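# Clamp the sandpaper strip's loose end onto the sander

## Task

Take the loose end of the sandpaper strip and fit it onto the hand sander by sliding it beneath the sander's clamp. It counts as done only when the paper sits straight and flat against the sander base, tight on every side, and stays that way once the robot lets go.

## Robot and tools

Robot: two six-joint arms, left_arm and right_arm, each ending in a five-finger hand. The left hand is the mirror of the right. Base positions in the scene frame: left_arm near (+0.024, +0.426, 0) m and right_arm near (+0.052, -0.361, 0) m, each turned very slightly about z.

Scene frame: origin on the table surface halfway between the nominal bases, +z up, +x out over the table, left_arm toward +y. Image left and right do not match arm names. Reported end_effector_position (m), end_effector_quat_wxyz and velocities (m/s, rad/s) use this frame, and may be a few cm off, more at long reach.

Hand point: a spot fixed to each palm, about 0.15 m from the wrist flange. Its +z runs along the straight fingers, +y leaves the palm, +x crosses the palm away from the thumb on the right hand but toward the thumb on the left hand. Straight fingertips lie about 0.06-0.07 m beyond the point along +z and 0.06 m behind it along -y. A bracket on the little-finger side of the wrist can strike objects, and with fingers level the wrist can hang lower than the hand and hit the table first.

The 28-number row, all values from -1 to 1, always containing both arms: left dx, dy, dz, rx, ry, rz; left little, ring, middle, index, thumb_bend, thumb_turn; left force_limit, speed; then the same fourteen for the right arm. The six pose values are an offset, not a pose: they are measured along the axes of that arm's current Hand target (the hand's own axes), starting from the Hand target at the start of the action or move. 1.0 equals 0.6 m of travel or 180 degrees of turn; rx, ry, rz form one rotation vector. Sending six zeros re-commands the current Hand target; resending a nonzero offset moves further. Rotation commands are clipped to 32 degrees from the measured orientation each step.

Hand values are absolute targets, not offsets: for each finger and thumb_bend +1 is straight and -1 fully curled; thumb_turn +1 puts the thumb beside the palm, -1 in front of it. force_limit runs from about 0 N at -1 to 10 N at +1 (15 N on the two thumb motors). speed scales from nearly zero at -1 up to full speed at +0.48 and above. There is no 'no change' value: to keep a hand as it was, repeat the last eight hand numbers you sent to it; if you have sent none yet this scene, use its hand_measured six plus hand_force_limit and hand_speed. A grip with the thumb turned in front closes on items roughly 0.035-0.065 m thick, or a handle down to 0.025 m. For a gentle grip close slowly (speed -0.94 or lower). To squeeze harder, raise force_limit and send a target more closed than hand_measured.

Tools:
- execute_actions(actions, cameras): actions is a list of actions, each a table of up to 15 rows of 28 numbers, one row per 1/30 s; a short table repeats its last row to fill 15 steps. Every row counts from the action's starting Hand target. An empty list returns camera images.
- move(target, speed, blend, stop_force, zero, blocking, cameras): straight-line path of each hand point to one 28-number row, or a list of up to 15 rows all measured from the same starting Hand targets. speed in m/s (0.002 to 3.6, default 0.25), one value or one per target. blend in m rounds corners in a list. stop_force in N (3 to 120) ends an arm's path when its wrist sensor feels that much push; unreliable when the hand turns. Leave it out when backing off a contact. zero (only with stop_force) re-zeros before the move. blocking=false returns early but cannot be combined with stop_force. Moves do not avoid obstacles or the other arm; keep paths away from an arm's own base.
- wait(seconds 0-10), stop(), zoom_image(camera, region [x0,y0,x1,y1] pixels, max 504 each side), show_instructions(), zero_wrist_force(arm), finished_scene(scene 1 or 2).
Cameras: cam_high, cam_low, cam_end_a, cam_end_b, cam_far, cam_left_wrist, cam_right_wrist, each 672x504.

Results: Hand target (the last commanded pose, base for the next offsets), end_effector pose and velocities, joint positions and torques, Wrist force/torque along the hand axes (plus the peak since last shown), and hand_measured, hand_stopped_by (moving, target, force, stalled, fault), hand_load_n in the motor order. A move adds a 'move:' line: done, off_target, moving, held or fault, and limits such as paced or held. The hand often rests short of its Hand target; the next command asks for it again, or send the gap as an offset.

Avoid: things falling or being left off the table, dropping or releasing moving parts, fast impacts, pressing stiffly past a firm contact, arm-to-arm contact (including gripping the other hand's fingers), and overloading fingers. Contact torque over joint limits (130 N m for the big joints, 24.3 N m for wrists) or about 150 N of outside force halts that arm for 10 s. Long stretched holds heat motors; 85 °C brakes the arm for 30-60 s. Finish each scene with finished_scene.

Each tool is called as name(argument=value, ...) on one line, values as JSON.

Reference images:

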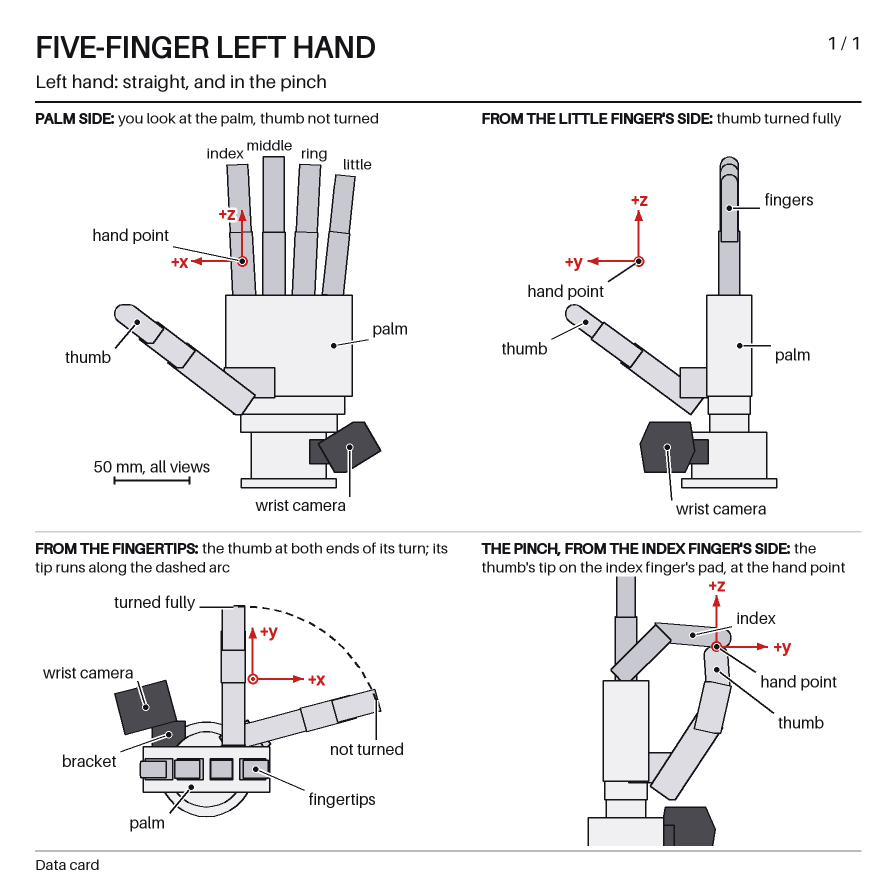

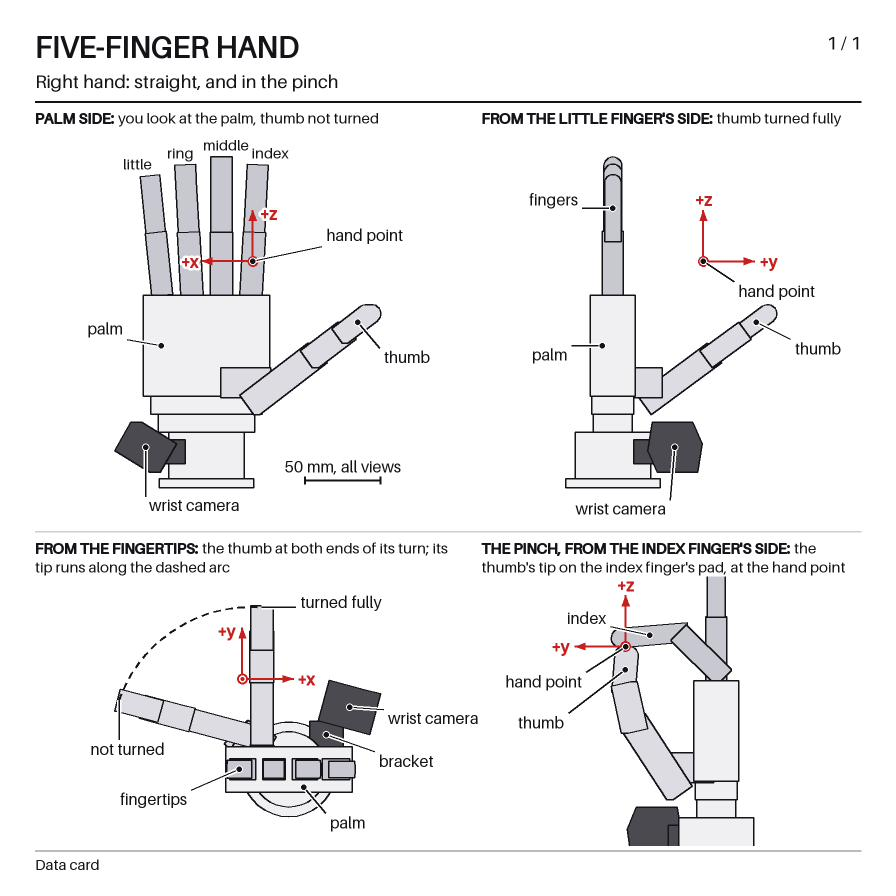

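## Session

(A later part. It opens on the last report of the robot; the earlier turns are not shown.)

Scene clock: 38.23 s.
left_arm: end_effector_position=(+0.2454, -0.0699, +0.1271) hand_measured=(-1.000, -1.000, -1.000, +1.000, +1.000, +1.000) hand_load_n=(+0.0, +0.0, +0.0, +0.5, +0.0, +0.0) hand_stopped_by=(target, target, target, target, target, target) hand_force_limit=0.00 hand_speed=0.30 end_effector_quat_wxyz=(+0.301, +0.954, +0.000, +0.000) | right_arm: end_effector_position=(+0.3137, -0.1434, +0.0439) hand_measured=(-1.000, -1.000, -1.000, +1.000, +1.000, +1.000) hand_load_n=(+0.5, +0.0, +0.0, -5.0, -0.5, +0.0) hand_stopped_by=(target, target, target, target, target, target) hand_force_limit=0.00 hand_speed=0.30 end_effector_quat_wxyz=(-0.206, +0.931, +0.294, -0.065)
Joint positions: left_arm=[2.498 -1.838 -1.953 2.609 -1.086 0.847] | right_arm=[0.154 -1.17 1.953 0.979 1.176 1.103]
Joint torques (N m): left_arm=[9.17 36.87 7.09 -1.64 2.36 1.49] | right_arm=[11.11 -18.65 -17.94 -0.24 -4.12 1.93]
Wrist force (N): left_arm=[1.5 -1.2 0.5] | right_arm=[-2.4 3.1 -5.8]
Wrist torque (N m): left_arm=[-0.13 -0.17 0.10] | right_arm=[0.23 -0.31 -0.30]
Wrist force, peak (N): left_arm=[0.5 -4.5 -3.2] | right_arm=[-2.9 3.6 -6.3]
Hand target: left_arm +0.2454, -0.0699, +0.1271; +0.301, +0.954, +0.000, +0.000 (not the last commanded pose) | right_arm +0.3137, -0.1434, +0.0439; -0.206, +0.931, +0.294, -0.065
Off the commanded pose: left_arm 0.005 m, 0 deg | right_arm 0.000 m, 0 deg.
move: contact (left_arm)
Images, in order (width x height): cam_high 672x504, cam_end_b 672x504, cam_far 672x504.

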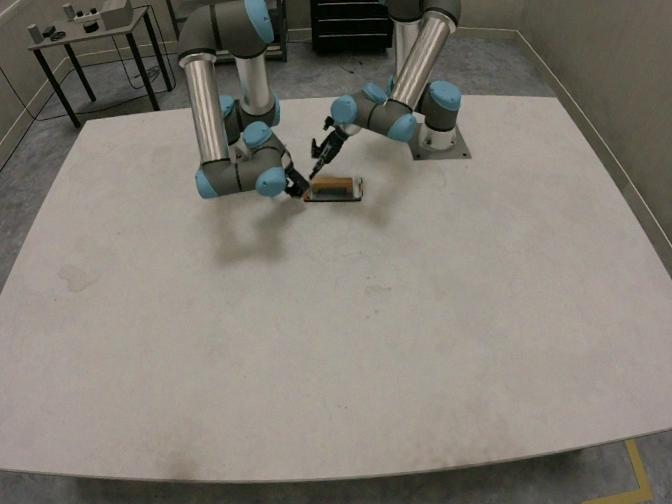

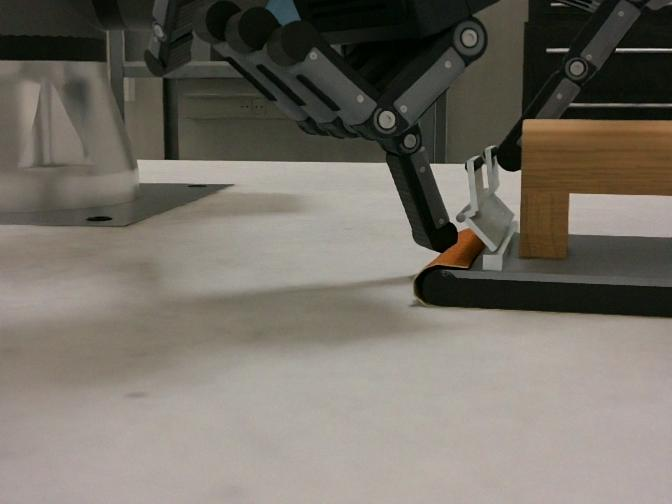

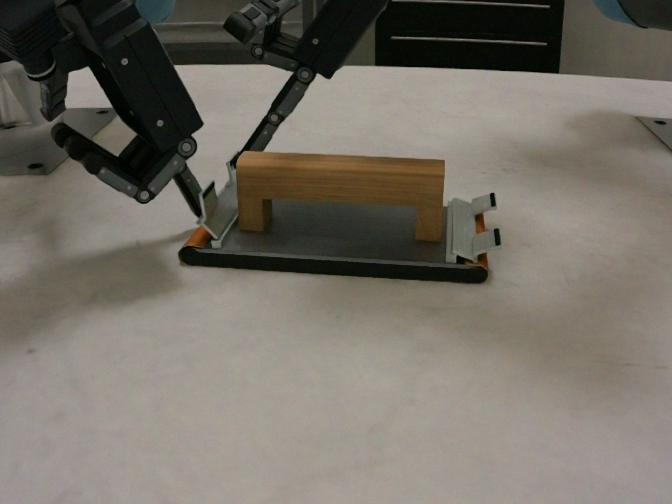

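move(target=[[0,0.00861,0.00746,0,0,0,-1,-1,-1,1,1,1,0,0.3, 0,0,0,0,0,0,-1,-1,-1,1,1,1,0,0.3],[0,0.01423,0.01629,0,0,0,-1,-1,-1,1,1,1,0,0.3, 0,0,0,0,0,0,-1,-1,-1,1,1,1,0,0.3]], speed=0.02, blend=[0.002,0], stop_force=15, cameras=["cam_high","cam_end_b","cam_far"])

zoom_image(camera="cam_end_b", region=[390, 180, 520, 310])

Scene clock: 40.63 s.
left_arm: end_effector_position=(+0.2454, -0.0825, +0.1240) hand_measured=(-1.000, -1.000, -1.000, +1.000, +1.000, +1.000) hand_load_n=(+0.0, +0.0, +0.0, +0.0, +0.0, -0.5) hand_stopped_by=(target, target, target, target, target, target) hand_force_limit=0.00 hand_speed=0.30 end_effector_quat_wxyz=(+0.301, +0.954, +0.000, +0.000) | right_arm: end_effector_position=(+0.3137, -0.1434, +0.0439) hand_measured=(-1.000, -1.000, -1.000, +1.000, +1.000, +1.000) hand_load_n=(+0.0, +0.0, +0.5, -0.5, +0.0, +0.0) hand_stopped_by=(target, target, target, target, target, target) hand_force_limit=0.00 hand_speed=0.30 end_effector_quat_wxyz=(-0.206, +0.931, +0.294, -0.065)
Joint positions: left_arm=[2.469 -1.863 -1.924 2.62 -1.098 0.816] | right_arm=[0.154 -1.17 1.953 0.979 1.176 1.103]
Joint torques (N m): left_arm=[-8.77 20.63 19.35 0.18 -1.35 -1.59] | right_arm=[6.46 -19.19 -15.78 -0.02 1.25 1.18]
Wrist force (N): left_arm=[1.4 -0.4 0.8] | right_arm=[-0.7 0.3 -3.6]
Wrist torque (N m): left_arm=[-0.15 -0.16 0.24] | right_arm=[0.25 -0.16 -0.20]
Wrist force, peak (N): left_arm=[0.8 -6.1 0.3] | right_arm=[-2.6 3.2 -6.5]
Hand target: left_arm +0.2454, -0.0825, +0.1240; +0.301, +0.954, +0.000, +0.000 | right_arm +0.3137, -0.1434, +0.0439; -0.206, +0.931, +0.294, -0.065
Off the commanded pose: left_arm 0.000 m, 0 deg | right_arm 0.000 m, 0 deg.
move: done
Images, in order (width x height): cam_high 672x504, cam_end_b 672x504, cam_far 672x504.

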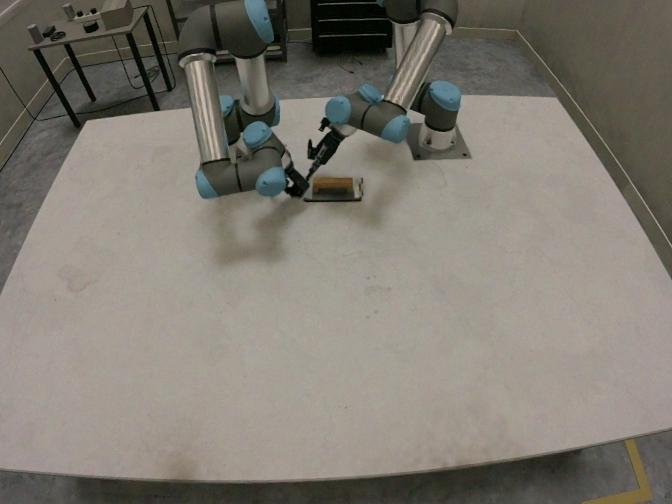

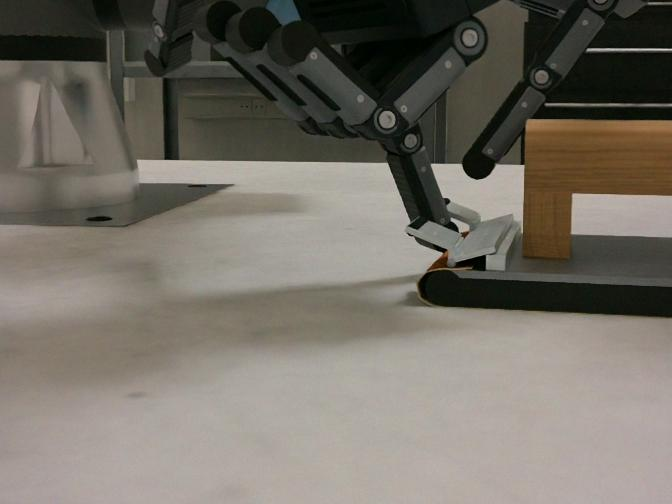

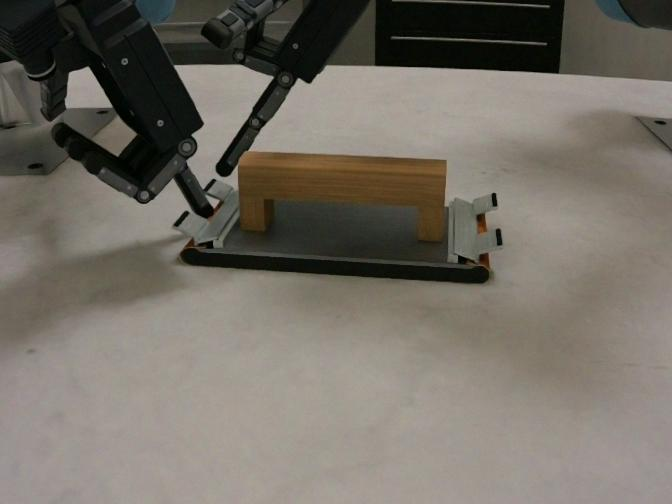

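Scaled by 3.877 from the camera's 672x504 image, which has a finer 960x720 frame.

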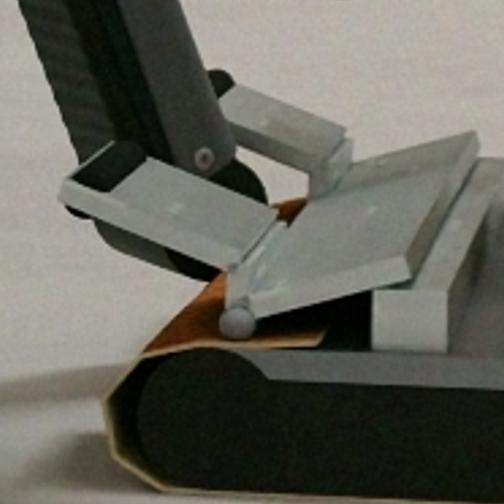

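move(target=[0,0.0165,-0.1106,0,0,0,-1,-1,-1,1,1,1,0,0.3, -0.0191,0.0247,-0.0115,0,0,0,-1,-1,-1,1,1,1,0,0.3], speed=0.08, cameras=["cam_end_b","cam_far"])

zoom_image(camera="cam_end_b", region=[400, 220, 490, 310])

Scene clock: 42.77 s.
left_arm: end_effector_position=(+0.2455, -0.0526, +0.1840) hand_measured=(-1.000, -1.000, -1.000, +1.000, +1.000, +1.000) hand_load_n=(+0.0, +0.0, +0.0, +0.0, +0.0, +0.5) hand_stopped_by=(target, target, target, target, target, target) hand_force_limit=0.00 hand_speed=0.30 end_effector_quat_wxyz=(+0.301, +0.954, +0.000, +0.000) | right_arm: end_effector_position=(+0.3137, -0.1633, +0.0439) hand_measured=(-1.000, -1.000, -1.000, +1.000, +1.000, +1.000) hand_load_n=(+0.0, +0.0, +0.0, +0.0, +0.0, +0.0) hand_stopped_by=(target, target, target, target, target, target) hand_force_limit=0.00 hand_speed=0.30 end_effector_quat_wxyz=(-0.206, +0.931, +0.294, -0.065)
Joint positions: left_arm=[2.542 -1.731 -1.922 2.45 -1.07 0.894] | right_arm=[0.097 -1.186 1.987 0.985 1.188 1.041]
Joint torques (N m): left_arm=[9.91 34.01 20.61 -3.61 2.22 1.33] | right_arm=[-11.29 -36.82 -3.67 5.25 2.39 -2.36]
Wrist force (N): left_arm=[1.8 -0.2 0.9] | right_arm=[0.5 0.2 -0.1]
Wrist torque (N m): left_arm=[-0.14 -0.22 0.07] | right_arm=[0.08 -0.10 0.09]
Wrist force, peak (N): left_arm=[2.0 0.0 1.1] | right_arm=[-0.6 0.3 -4.1]
Hand target: left_arm +0.2455, -0.0525, +0.1841; +0.301, +0.954, +0.000, +0.000 | right_arm +0.3137, -0.1633, +0.0439; -0.206, +0.931, +0.294, -0.065
Off the commanded pose: left_arm 0.000 m, 0 deg | right_arm 0.000 m, 0 deg.
move: done
Images, in order (width x height): cam_end_b 672x504, cam_far 672x504.

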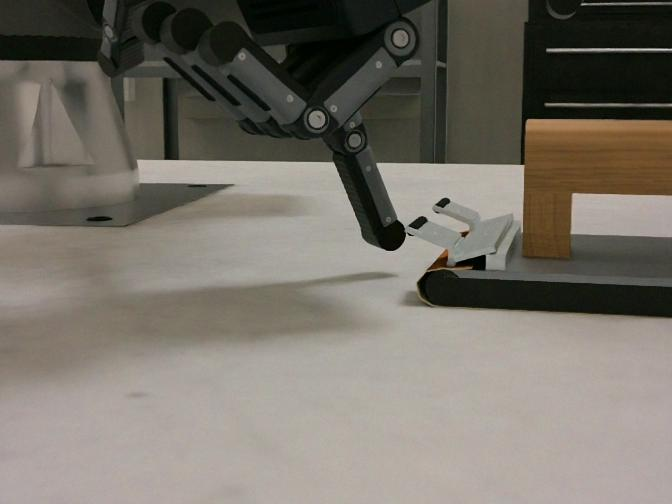

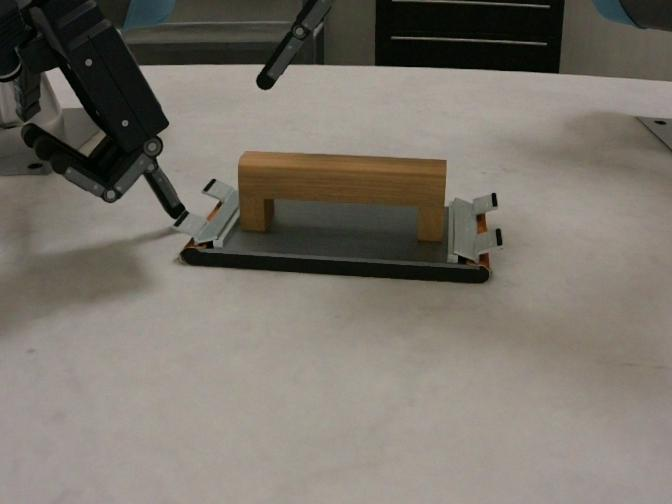

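Scaled by 5.600 from the camera's 672x504 image, which has a finer 960x720 frame.

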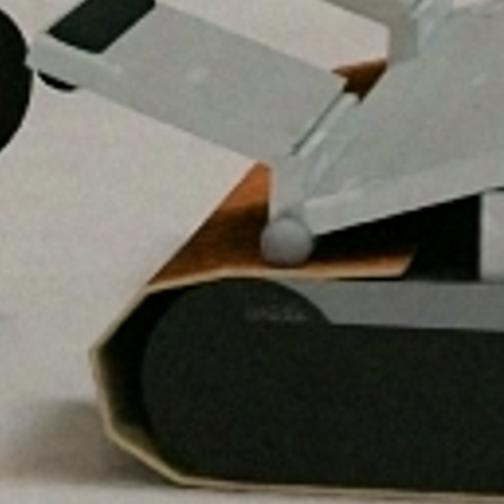

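move(target=[[0.0437,-0.2286,-0.1602,0,0,0,-1,-1,-1,1,1,1,0,0.3, 0,0,0,0,0,0,-1,-1,-1,1,1,1,0,0.3],[0.0437,-0.2803,-0.0865,0,0,0,-1,-1,-1,1,1,1,0,0.3, 0,0,0,0,0,0,-1,-1,-1,1,1,1,0,0.3]], speed=0.2, blend=[0.02,0], cameras=["cam_high","cam_far"])

move(target=[0,0.0750,0.0526,0,0,0,-1,-1,-1,1,1,1,0,0.3, 0,0,0,0,0,0,-1,-1,-1,1,1,1,0,0.3], speed=0.03, stop_force=3, cameras=["cam_high","cam_end_a","cam_far","cam_end_b"])

Scene clock: 46.60 s.
left_arm: end_effector_position=(+0.2718, +0.1149, +0.1301) hand_measured=(-1.000, -1.000, -1.000, +1.000, +1.000, +1.000) hand_load_n=(+0.0, +0.0, +0.0, +0.0, +0.0, +0.0) hand_stopped_by=(target, target, target, target, target, target) hand_force_limit=0.00 hand_speed=0.30 end_effector_quat_wxyz=(+0.301, +0.954, +0.000, +0.000) | right_arm: end_effector_position=(+0.3137, -0.1633, +0.0439) hand_measured=(-1.000, -1.000, -1.000, +1.000, +1.000, +1.000) hand_load_n=(+0.0, +0.0, +0.0, +0.0, +0.0, -0.5) hand_stopped_by=(target, target, target, target, target, target) hand_force_limit=0.00 hand_speed=0.30 end_effector_quat_wxyz=(-0.206, +0.931, +0.294, -0.065)
Joint positions: left_arm=[3.197 -1.674 -2.299 2.351 -0.961 1.659] | right_arm=[0.096 -1.186 1.987 0.985 1.188 1.041]
Joint torques (N m): left_arm=[11.35 7.29 5.03 -0.82 2.66 1.87] | right_arm=[-10.16 -37.87 -2.87 5.1 2.34 -2.33]
Wrist force (N): left_arm=[1.2 0.0 0.8] | right_arm=[0.4 0.3 -0.1]
Wrist torque (N m): left_arm=[-0.09 -0.17 0.03] | right_arm=[0.09 -0.08 0.09]
Wrist force, peak (N): left_arm=[1.9 0.3 1.5] | right_arm=[0.6 0.5 -0.1]
Hand target: left_arm +0.2718, +0.1150, +0.1300; +0.301, +0.954, +0.000, +0.000 | right_arm +0.3137, -0.1633, +0.0439; -0.206, +0.931, +0.294, -0.065
Off the commanded pose: left_arm 0.000 m, 0 deg | right_arm 0.000 m, 0 deg.
move: done
Images, in order (width x height): cam_high 672x504, cam_far 672x504.

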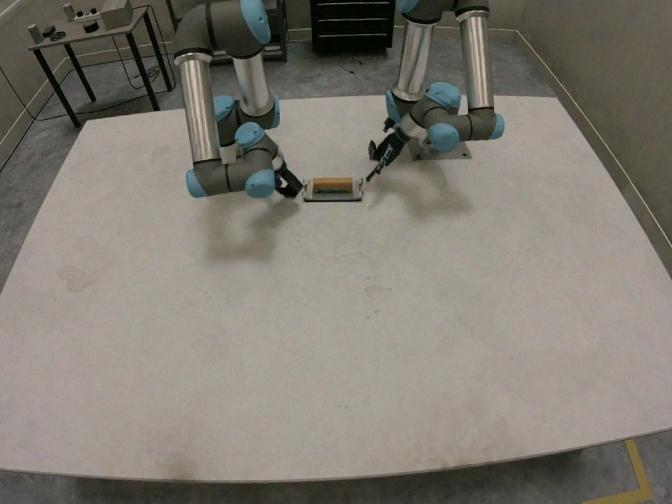

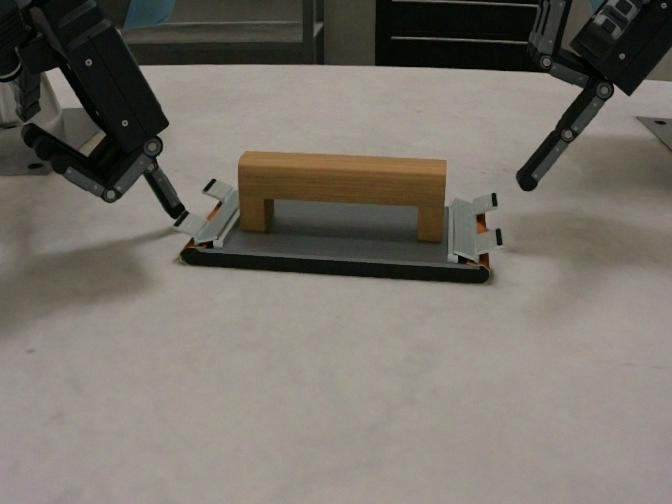

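Scene clock: 49.60 s.
left_arm: end_effector_position=(+0.2717, +0.0600, +0.1300) hand_measured=(-1.000, -1.000, -1.000, +1.000, +1.000, +1.000) hand_load_n=(+0.0, +0.0, +0.0, +0.0, +0.0, +0.0) hand_stopped_by=(target, target, target, target, target, target) hand_force_limit=0.00 hand_speed=0.30 end_effector_quat_wxyz=(+0.301, +0.954, +0.000, +0.000) | right_arm: end_effector_position=(+0.3137, -0.1633, +0.0439) hand_measured=(-1.000, -1.000, -1.000, +1.000, +1.000, +1.000) hand_load_n=(+0.5, +0.0, +0.0, +0.0, +0.0, +0.0) hand_stopped_by=(target, target, target, target, target, target) hand_force_limit=0.00 hand_speed=0.30 end_effector_quat_wxyz=(-0.206, +0.931, +0.294, -0.065)
Joint positions: left_arm=[2.953 -1.711 -2.194 2.453 -0.969 1.363] | right_arm=[0.096 -1.186 1.987 0.985 1.188 1.041]
Joint torques (N m): left_arm=[-8.34 11.33 16.99 -0.19 -0.24 -1.73] | right_arm=[-10.4 -37.39 -4.16 5.11 2.11 -2.38]
Wrist force (N): left_arm=[1.3 -3.0 -0.5] | right_arm=[0.4 0.2 -0.2]
Wrist torque (N m): left_arm=[0.03 -0.20 0.24] | right_arm=[0.08 -0.08 0.09]
Wrist force, peak (N): left_arm=[1.3 -3.3 0.6] | right_arm=[0.7 0.3 0.0]
Hand target: left_arm +0.2717, +0.0600, +0.1300; +0.301, +0.954, +0.000, +0.000 | right_arm +0.3137, -0.1633, +0.0439; -0.206, +0.931, +0.294, -0.065
Off the commanded pose: left_arm 0.000 m, 0 deg | right_arm 0.000 m, 0 deg.
move: contact (left_arm)
Images, in order (width x height): cam_high 672x504, cam_end_a 672x504, cam_end_b 672x504, cam_far 672x504.

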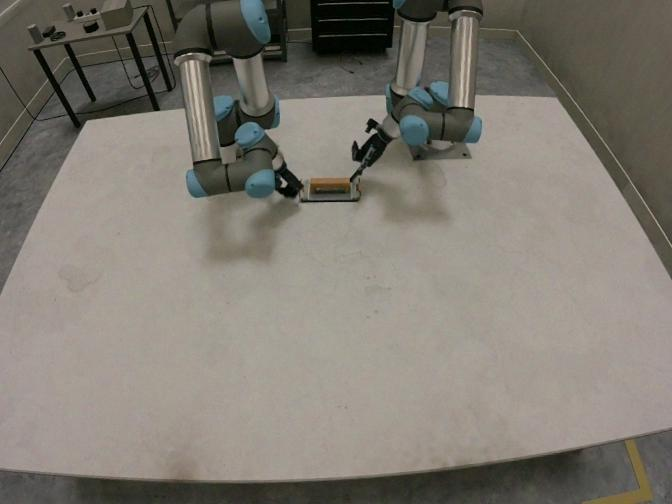

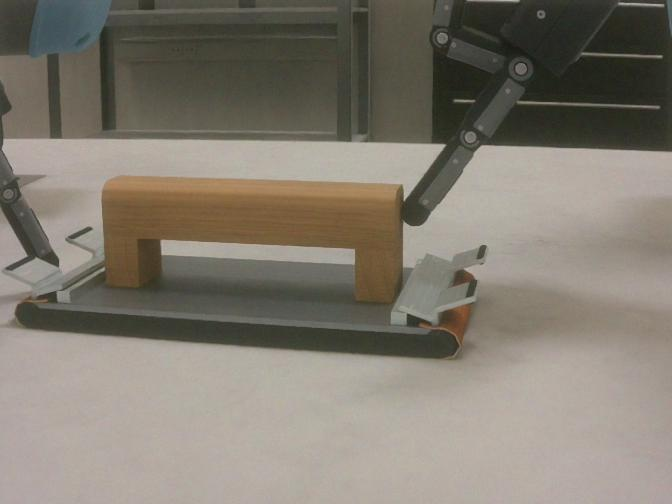

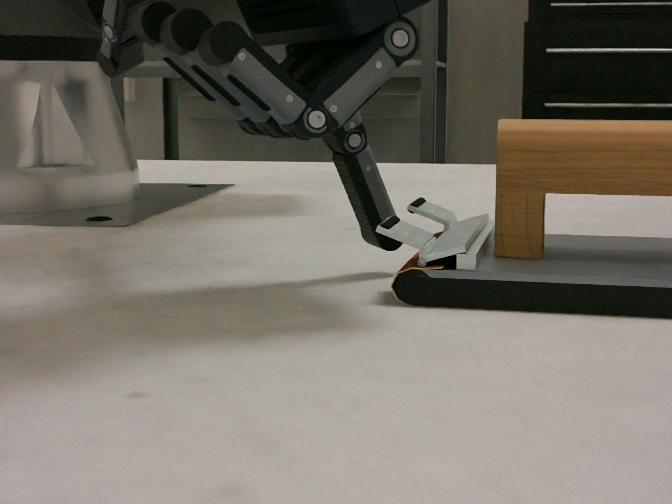

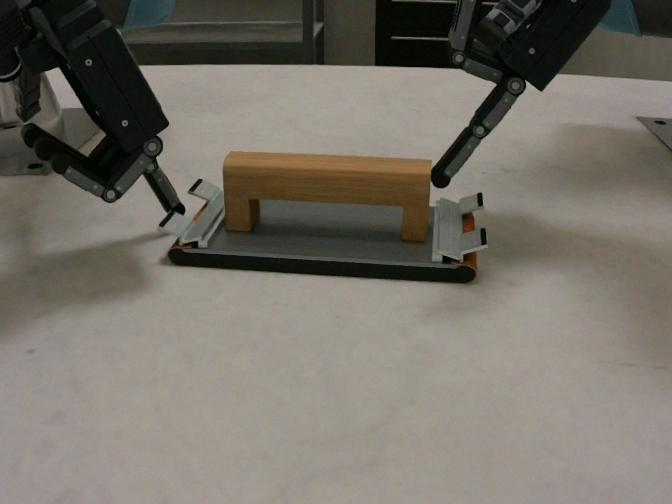

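move(target=[[0,0,0,0,0,0,-1,-1,-1,1,1,1,0,0.3, 0.0067,-0.0058,0.0100,0,0,0,-1,-1,-1,1,1,1,0,0.3],[0,0,0,0,0,0,-1,-1,-1,1,1,1,0,0.3, 0.0182,-0.0207,0.0170,0,0,0,-1,-1,-1,1,1,1,0,0.3]], speed=[0.04,0.012], stop_force=12, cameras=["cam_end_b","cam_far"])

zoom_image(camera="cam_end_b", region=[370, 220, 460, 310])

Scene clock: 52.20 s.
left_arm: end_effector_position=(+0.2717, +0.0600, +0.1300) hand_measured=(-1.000, -1.000, -1.000, +1.000, +1.000, +1.000) hand_load_n=(+0.0, +0.0, +0.0, +0.5, +0.0, +0.0) hand_stopped_by=(target, target, target, target, target, target) hand_force_limit=0.00 hand_speed=0.30 end_effector_quat_wxyz=(+0.301, +0.954, +0.000, +0.000) | right_arm: end_effector_position=(+0.3137, -0.1536, +0.0400) hand_measured=(-1.000, -1.000, -1.000, +1.000, +1.000, +1.000) hand_load_n=(+0.0, +0.0, +0.0, -7.5, +0.0, +0.0) hand_stopped_by=(target, target, target, target, target, target) hand_force_limit=0.00 hand_speed=0.30 end_effector_quat_wxyz=(-0.206, +0.931, +0.294, -0.065)
Joint positions: left_arm=[2.953 -1.711 -2.194 2.453 -0.969 1.363] | right_arm=[0.125 -1.171 1.974 0.972 1.182 1.072]
Joint torques (N m): left_arm=[-7.18 12.24 15.54 -0.76 4.21 -0.64] | right_arm=[-8.61 -37.4 -4.3 3.06 -0.28 -2.2]
Wrist force (N): left_arm=[1.4 -7.2 -5.3] | right_arm=[-7.0 5.9 -7.5]
Wrist torque (N m): left_arm=[0.49 -0.12 0.26] | right_arm=[0.25 -0.63 -0.42]
Wrist force, peak (N): left_arm=[1.5 -6.8 -6.2] | right_arm=[-9.1 7.2 -10.1]
Hand target: left_arm +0.2717, +0.0600, +0.1300; +0.301, +0.954, +0.000, +0.000 | right_arm +0.3137, -0.1536, +0.0400; -0.206, +0.931, +0.294, -0.065 (not the last commanded pose)
Off the commanded pose: left_arm 0.000 m, 0 deg | right_arm 0.009 m, 0 deg.
move: contact (right_arm); path passed 1 of 2 targets
Images, in order (width x height): cam_end_b 672x504, cam_far 672x504.

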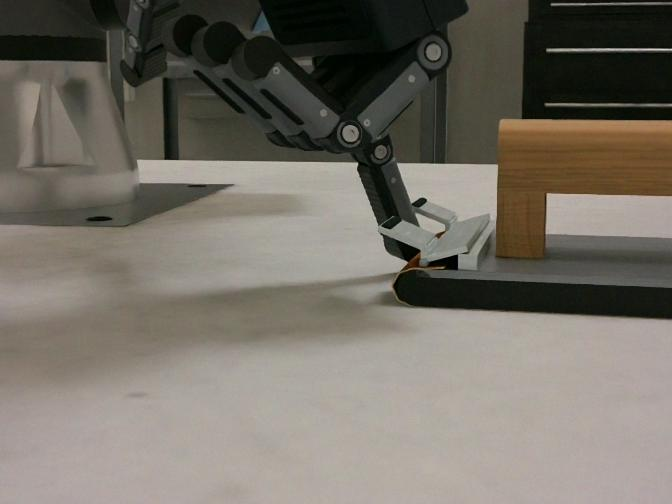

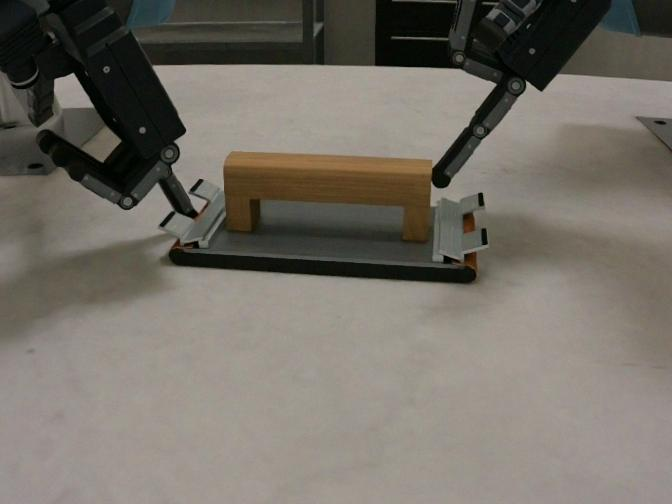

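Scaled by 5.600 from the camera's 672x504 image, which has a finer 960x720 frame.

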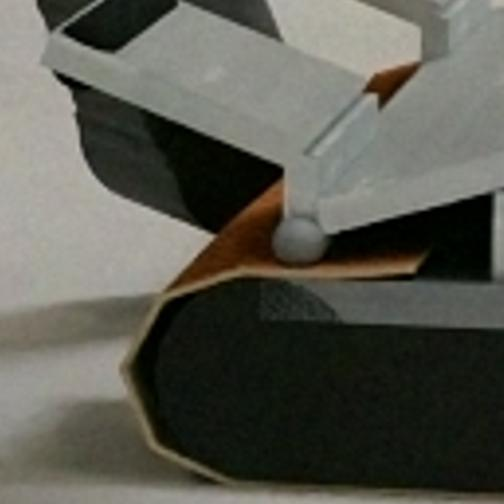

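move(target=[[0,-0.027,-0.021,0,0,0,-1,-1,-1,1,1,1,0,0.3, -0.01914,0.02473,-0.01153,0,0,0,-1,-1,-1,1,1,1,0,0.3],[0,-0.04,-0.07,0,0,0,-1,-1,-1,1,1,1,0,0.3, -0.04,0.05,-0.08,0,0,0,-1,-1,-1,1,1,1,0,0.3]], speed=[0.08,0.2], blend=[0.004,0], cameras=["cam_end_b","cam_high","cam_far"])

zoom_image(camera="cam_end_b", region=[370, 220, 460, 310])

Scene clock: 54.20 s.
left_arm: end_effector_position=(+0.2718, +0.1037, +0.1505) hand_measured=(-1.000, -1.000, -1.000, +1.000, +1.000, +1.000) hand_load_n=(+0.5, +0.0, +0.0, +0.0, +0.0, +0.0) hand_stopped_by=(target, target, target, target, target, target) hand_force_limit=0.00 hand_speed=0.30 end_effector_quat_wxyz=(+0.301, +0.954, +0.000, +0.000) end_effector_velocity=(+0.000, +0.000, +0.000) end_effector_angular_velocity=(+0.000, -0.001, -0.002) | right_arm: end_effector_position=(+0.3212, -0.2062, +0.0708) hand_measured=(-1.000, -1.000, -1.000, +1.000, +1.000, +1.000) hand_load_n=(+0.0, +0.5, +0.5, +0.0, +0.0, +0.0) hand_stopped_by=(target, target, target, target, target, target) hand_force_limit=0.00 hand_speed=0.30 end_effector_quat_wxyz=(-0.206, +0.931, +0.294, -0.065)
Joint positions: left_arm=[3.144 -1.636 -2.255 2.306 -0.959 1.594] | right_arm=[-0.035 -1.251 2.007 1.079 1.219 0.905]
Joint velocities: left_arm=[0.002 0.001 0 -0.002 0 0.005] | right_arm=[within noise]
Joint torques (N m): left_arm=[10.21 24.1 3.83 -4.44 2.56 1.56] | right_arm=[-10.16 -35.38 -18.21 5.31 2.4 -2.44]
Wrist force (N): left_arm=[1.5 -0.5 1.0] | right_arm=[0.1 0.0 0.2]
Wrist torque (N m): left_arm=[-0.21 -0.19 0.05] | right_arm=[0.04 -0.11 0.08]
Wrist force, peak (N): left_arm=[1.7 -6.8 -6.4] | right_arm=[-7.4 5.5 -8.3]
Hand target: left_arm +0.2718, +0.1038, +0.1506; +0.301, +0.954, +0.000, +0.000 | right_arm +0.3213, -0.2062, +0.0709; -0.206, +0.931, +0.294, -0.065
Off the commanded pose: left_arm 0.000 m, 0 deg | right_arm 0.000 m, 0 deg.
move: done
Images, in order (width x height): cam_high 672x504, cam_end_b 672x504, cam_far 672x504.

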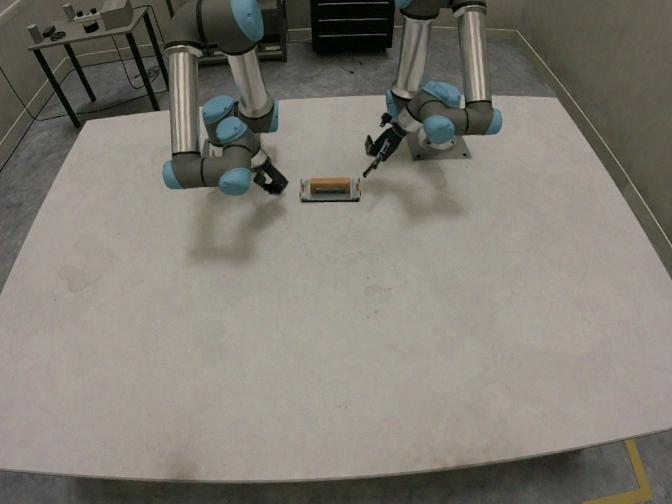

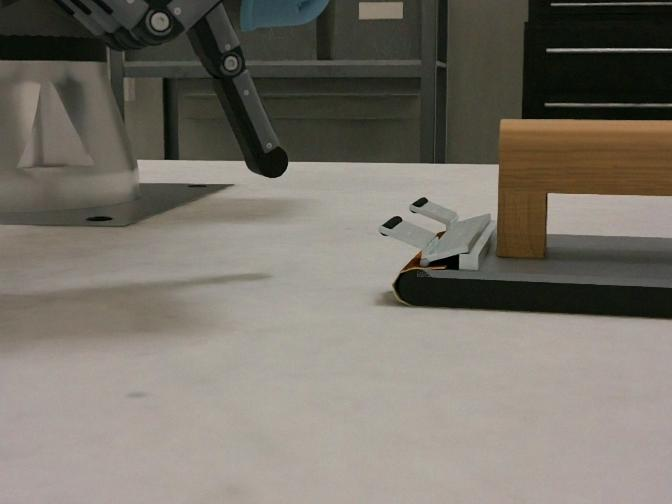

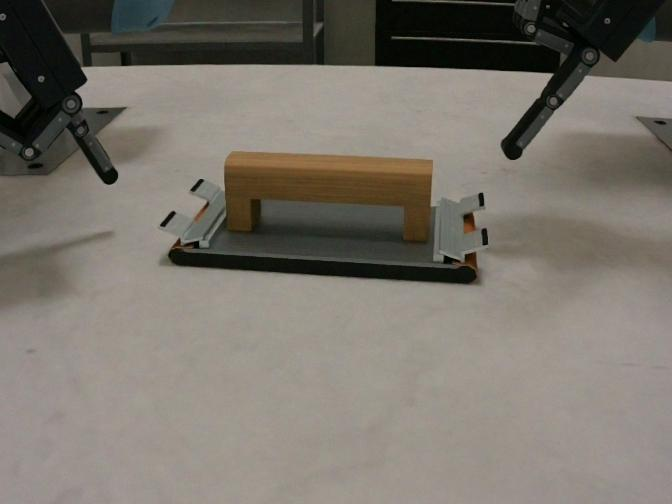

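Scaled by 5.600 from the camera's 672x504 image, which has a finer 960x720 frame.

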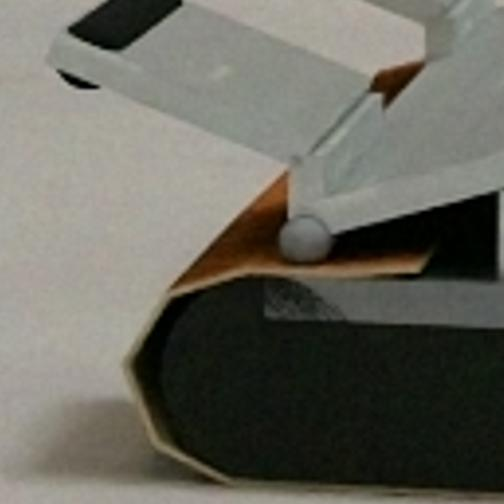

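finished_scene(scene=2)

The scene is finished: the task was done.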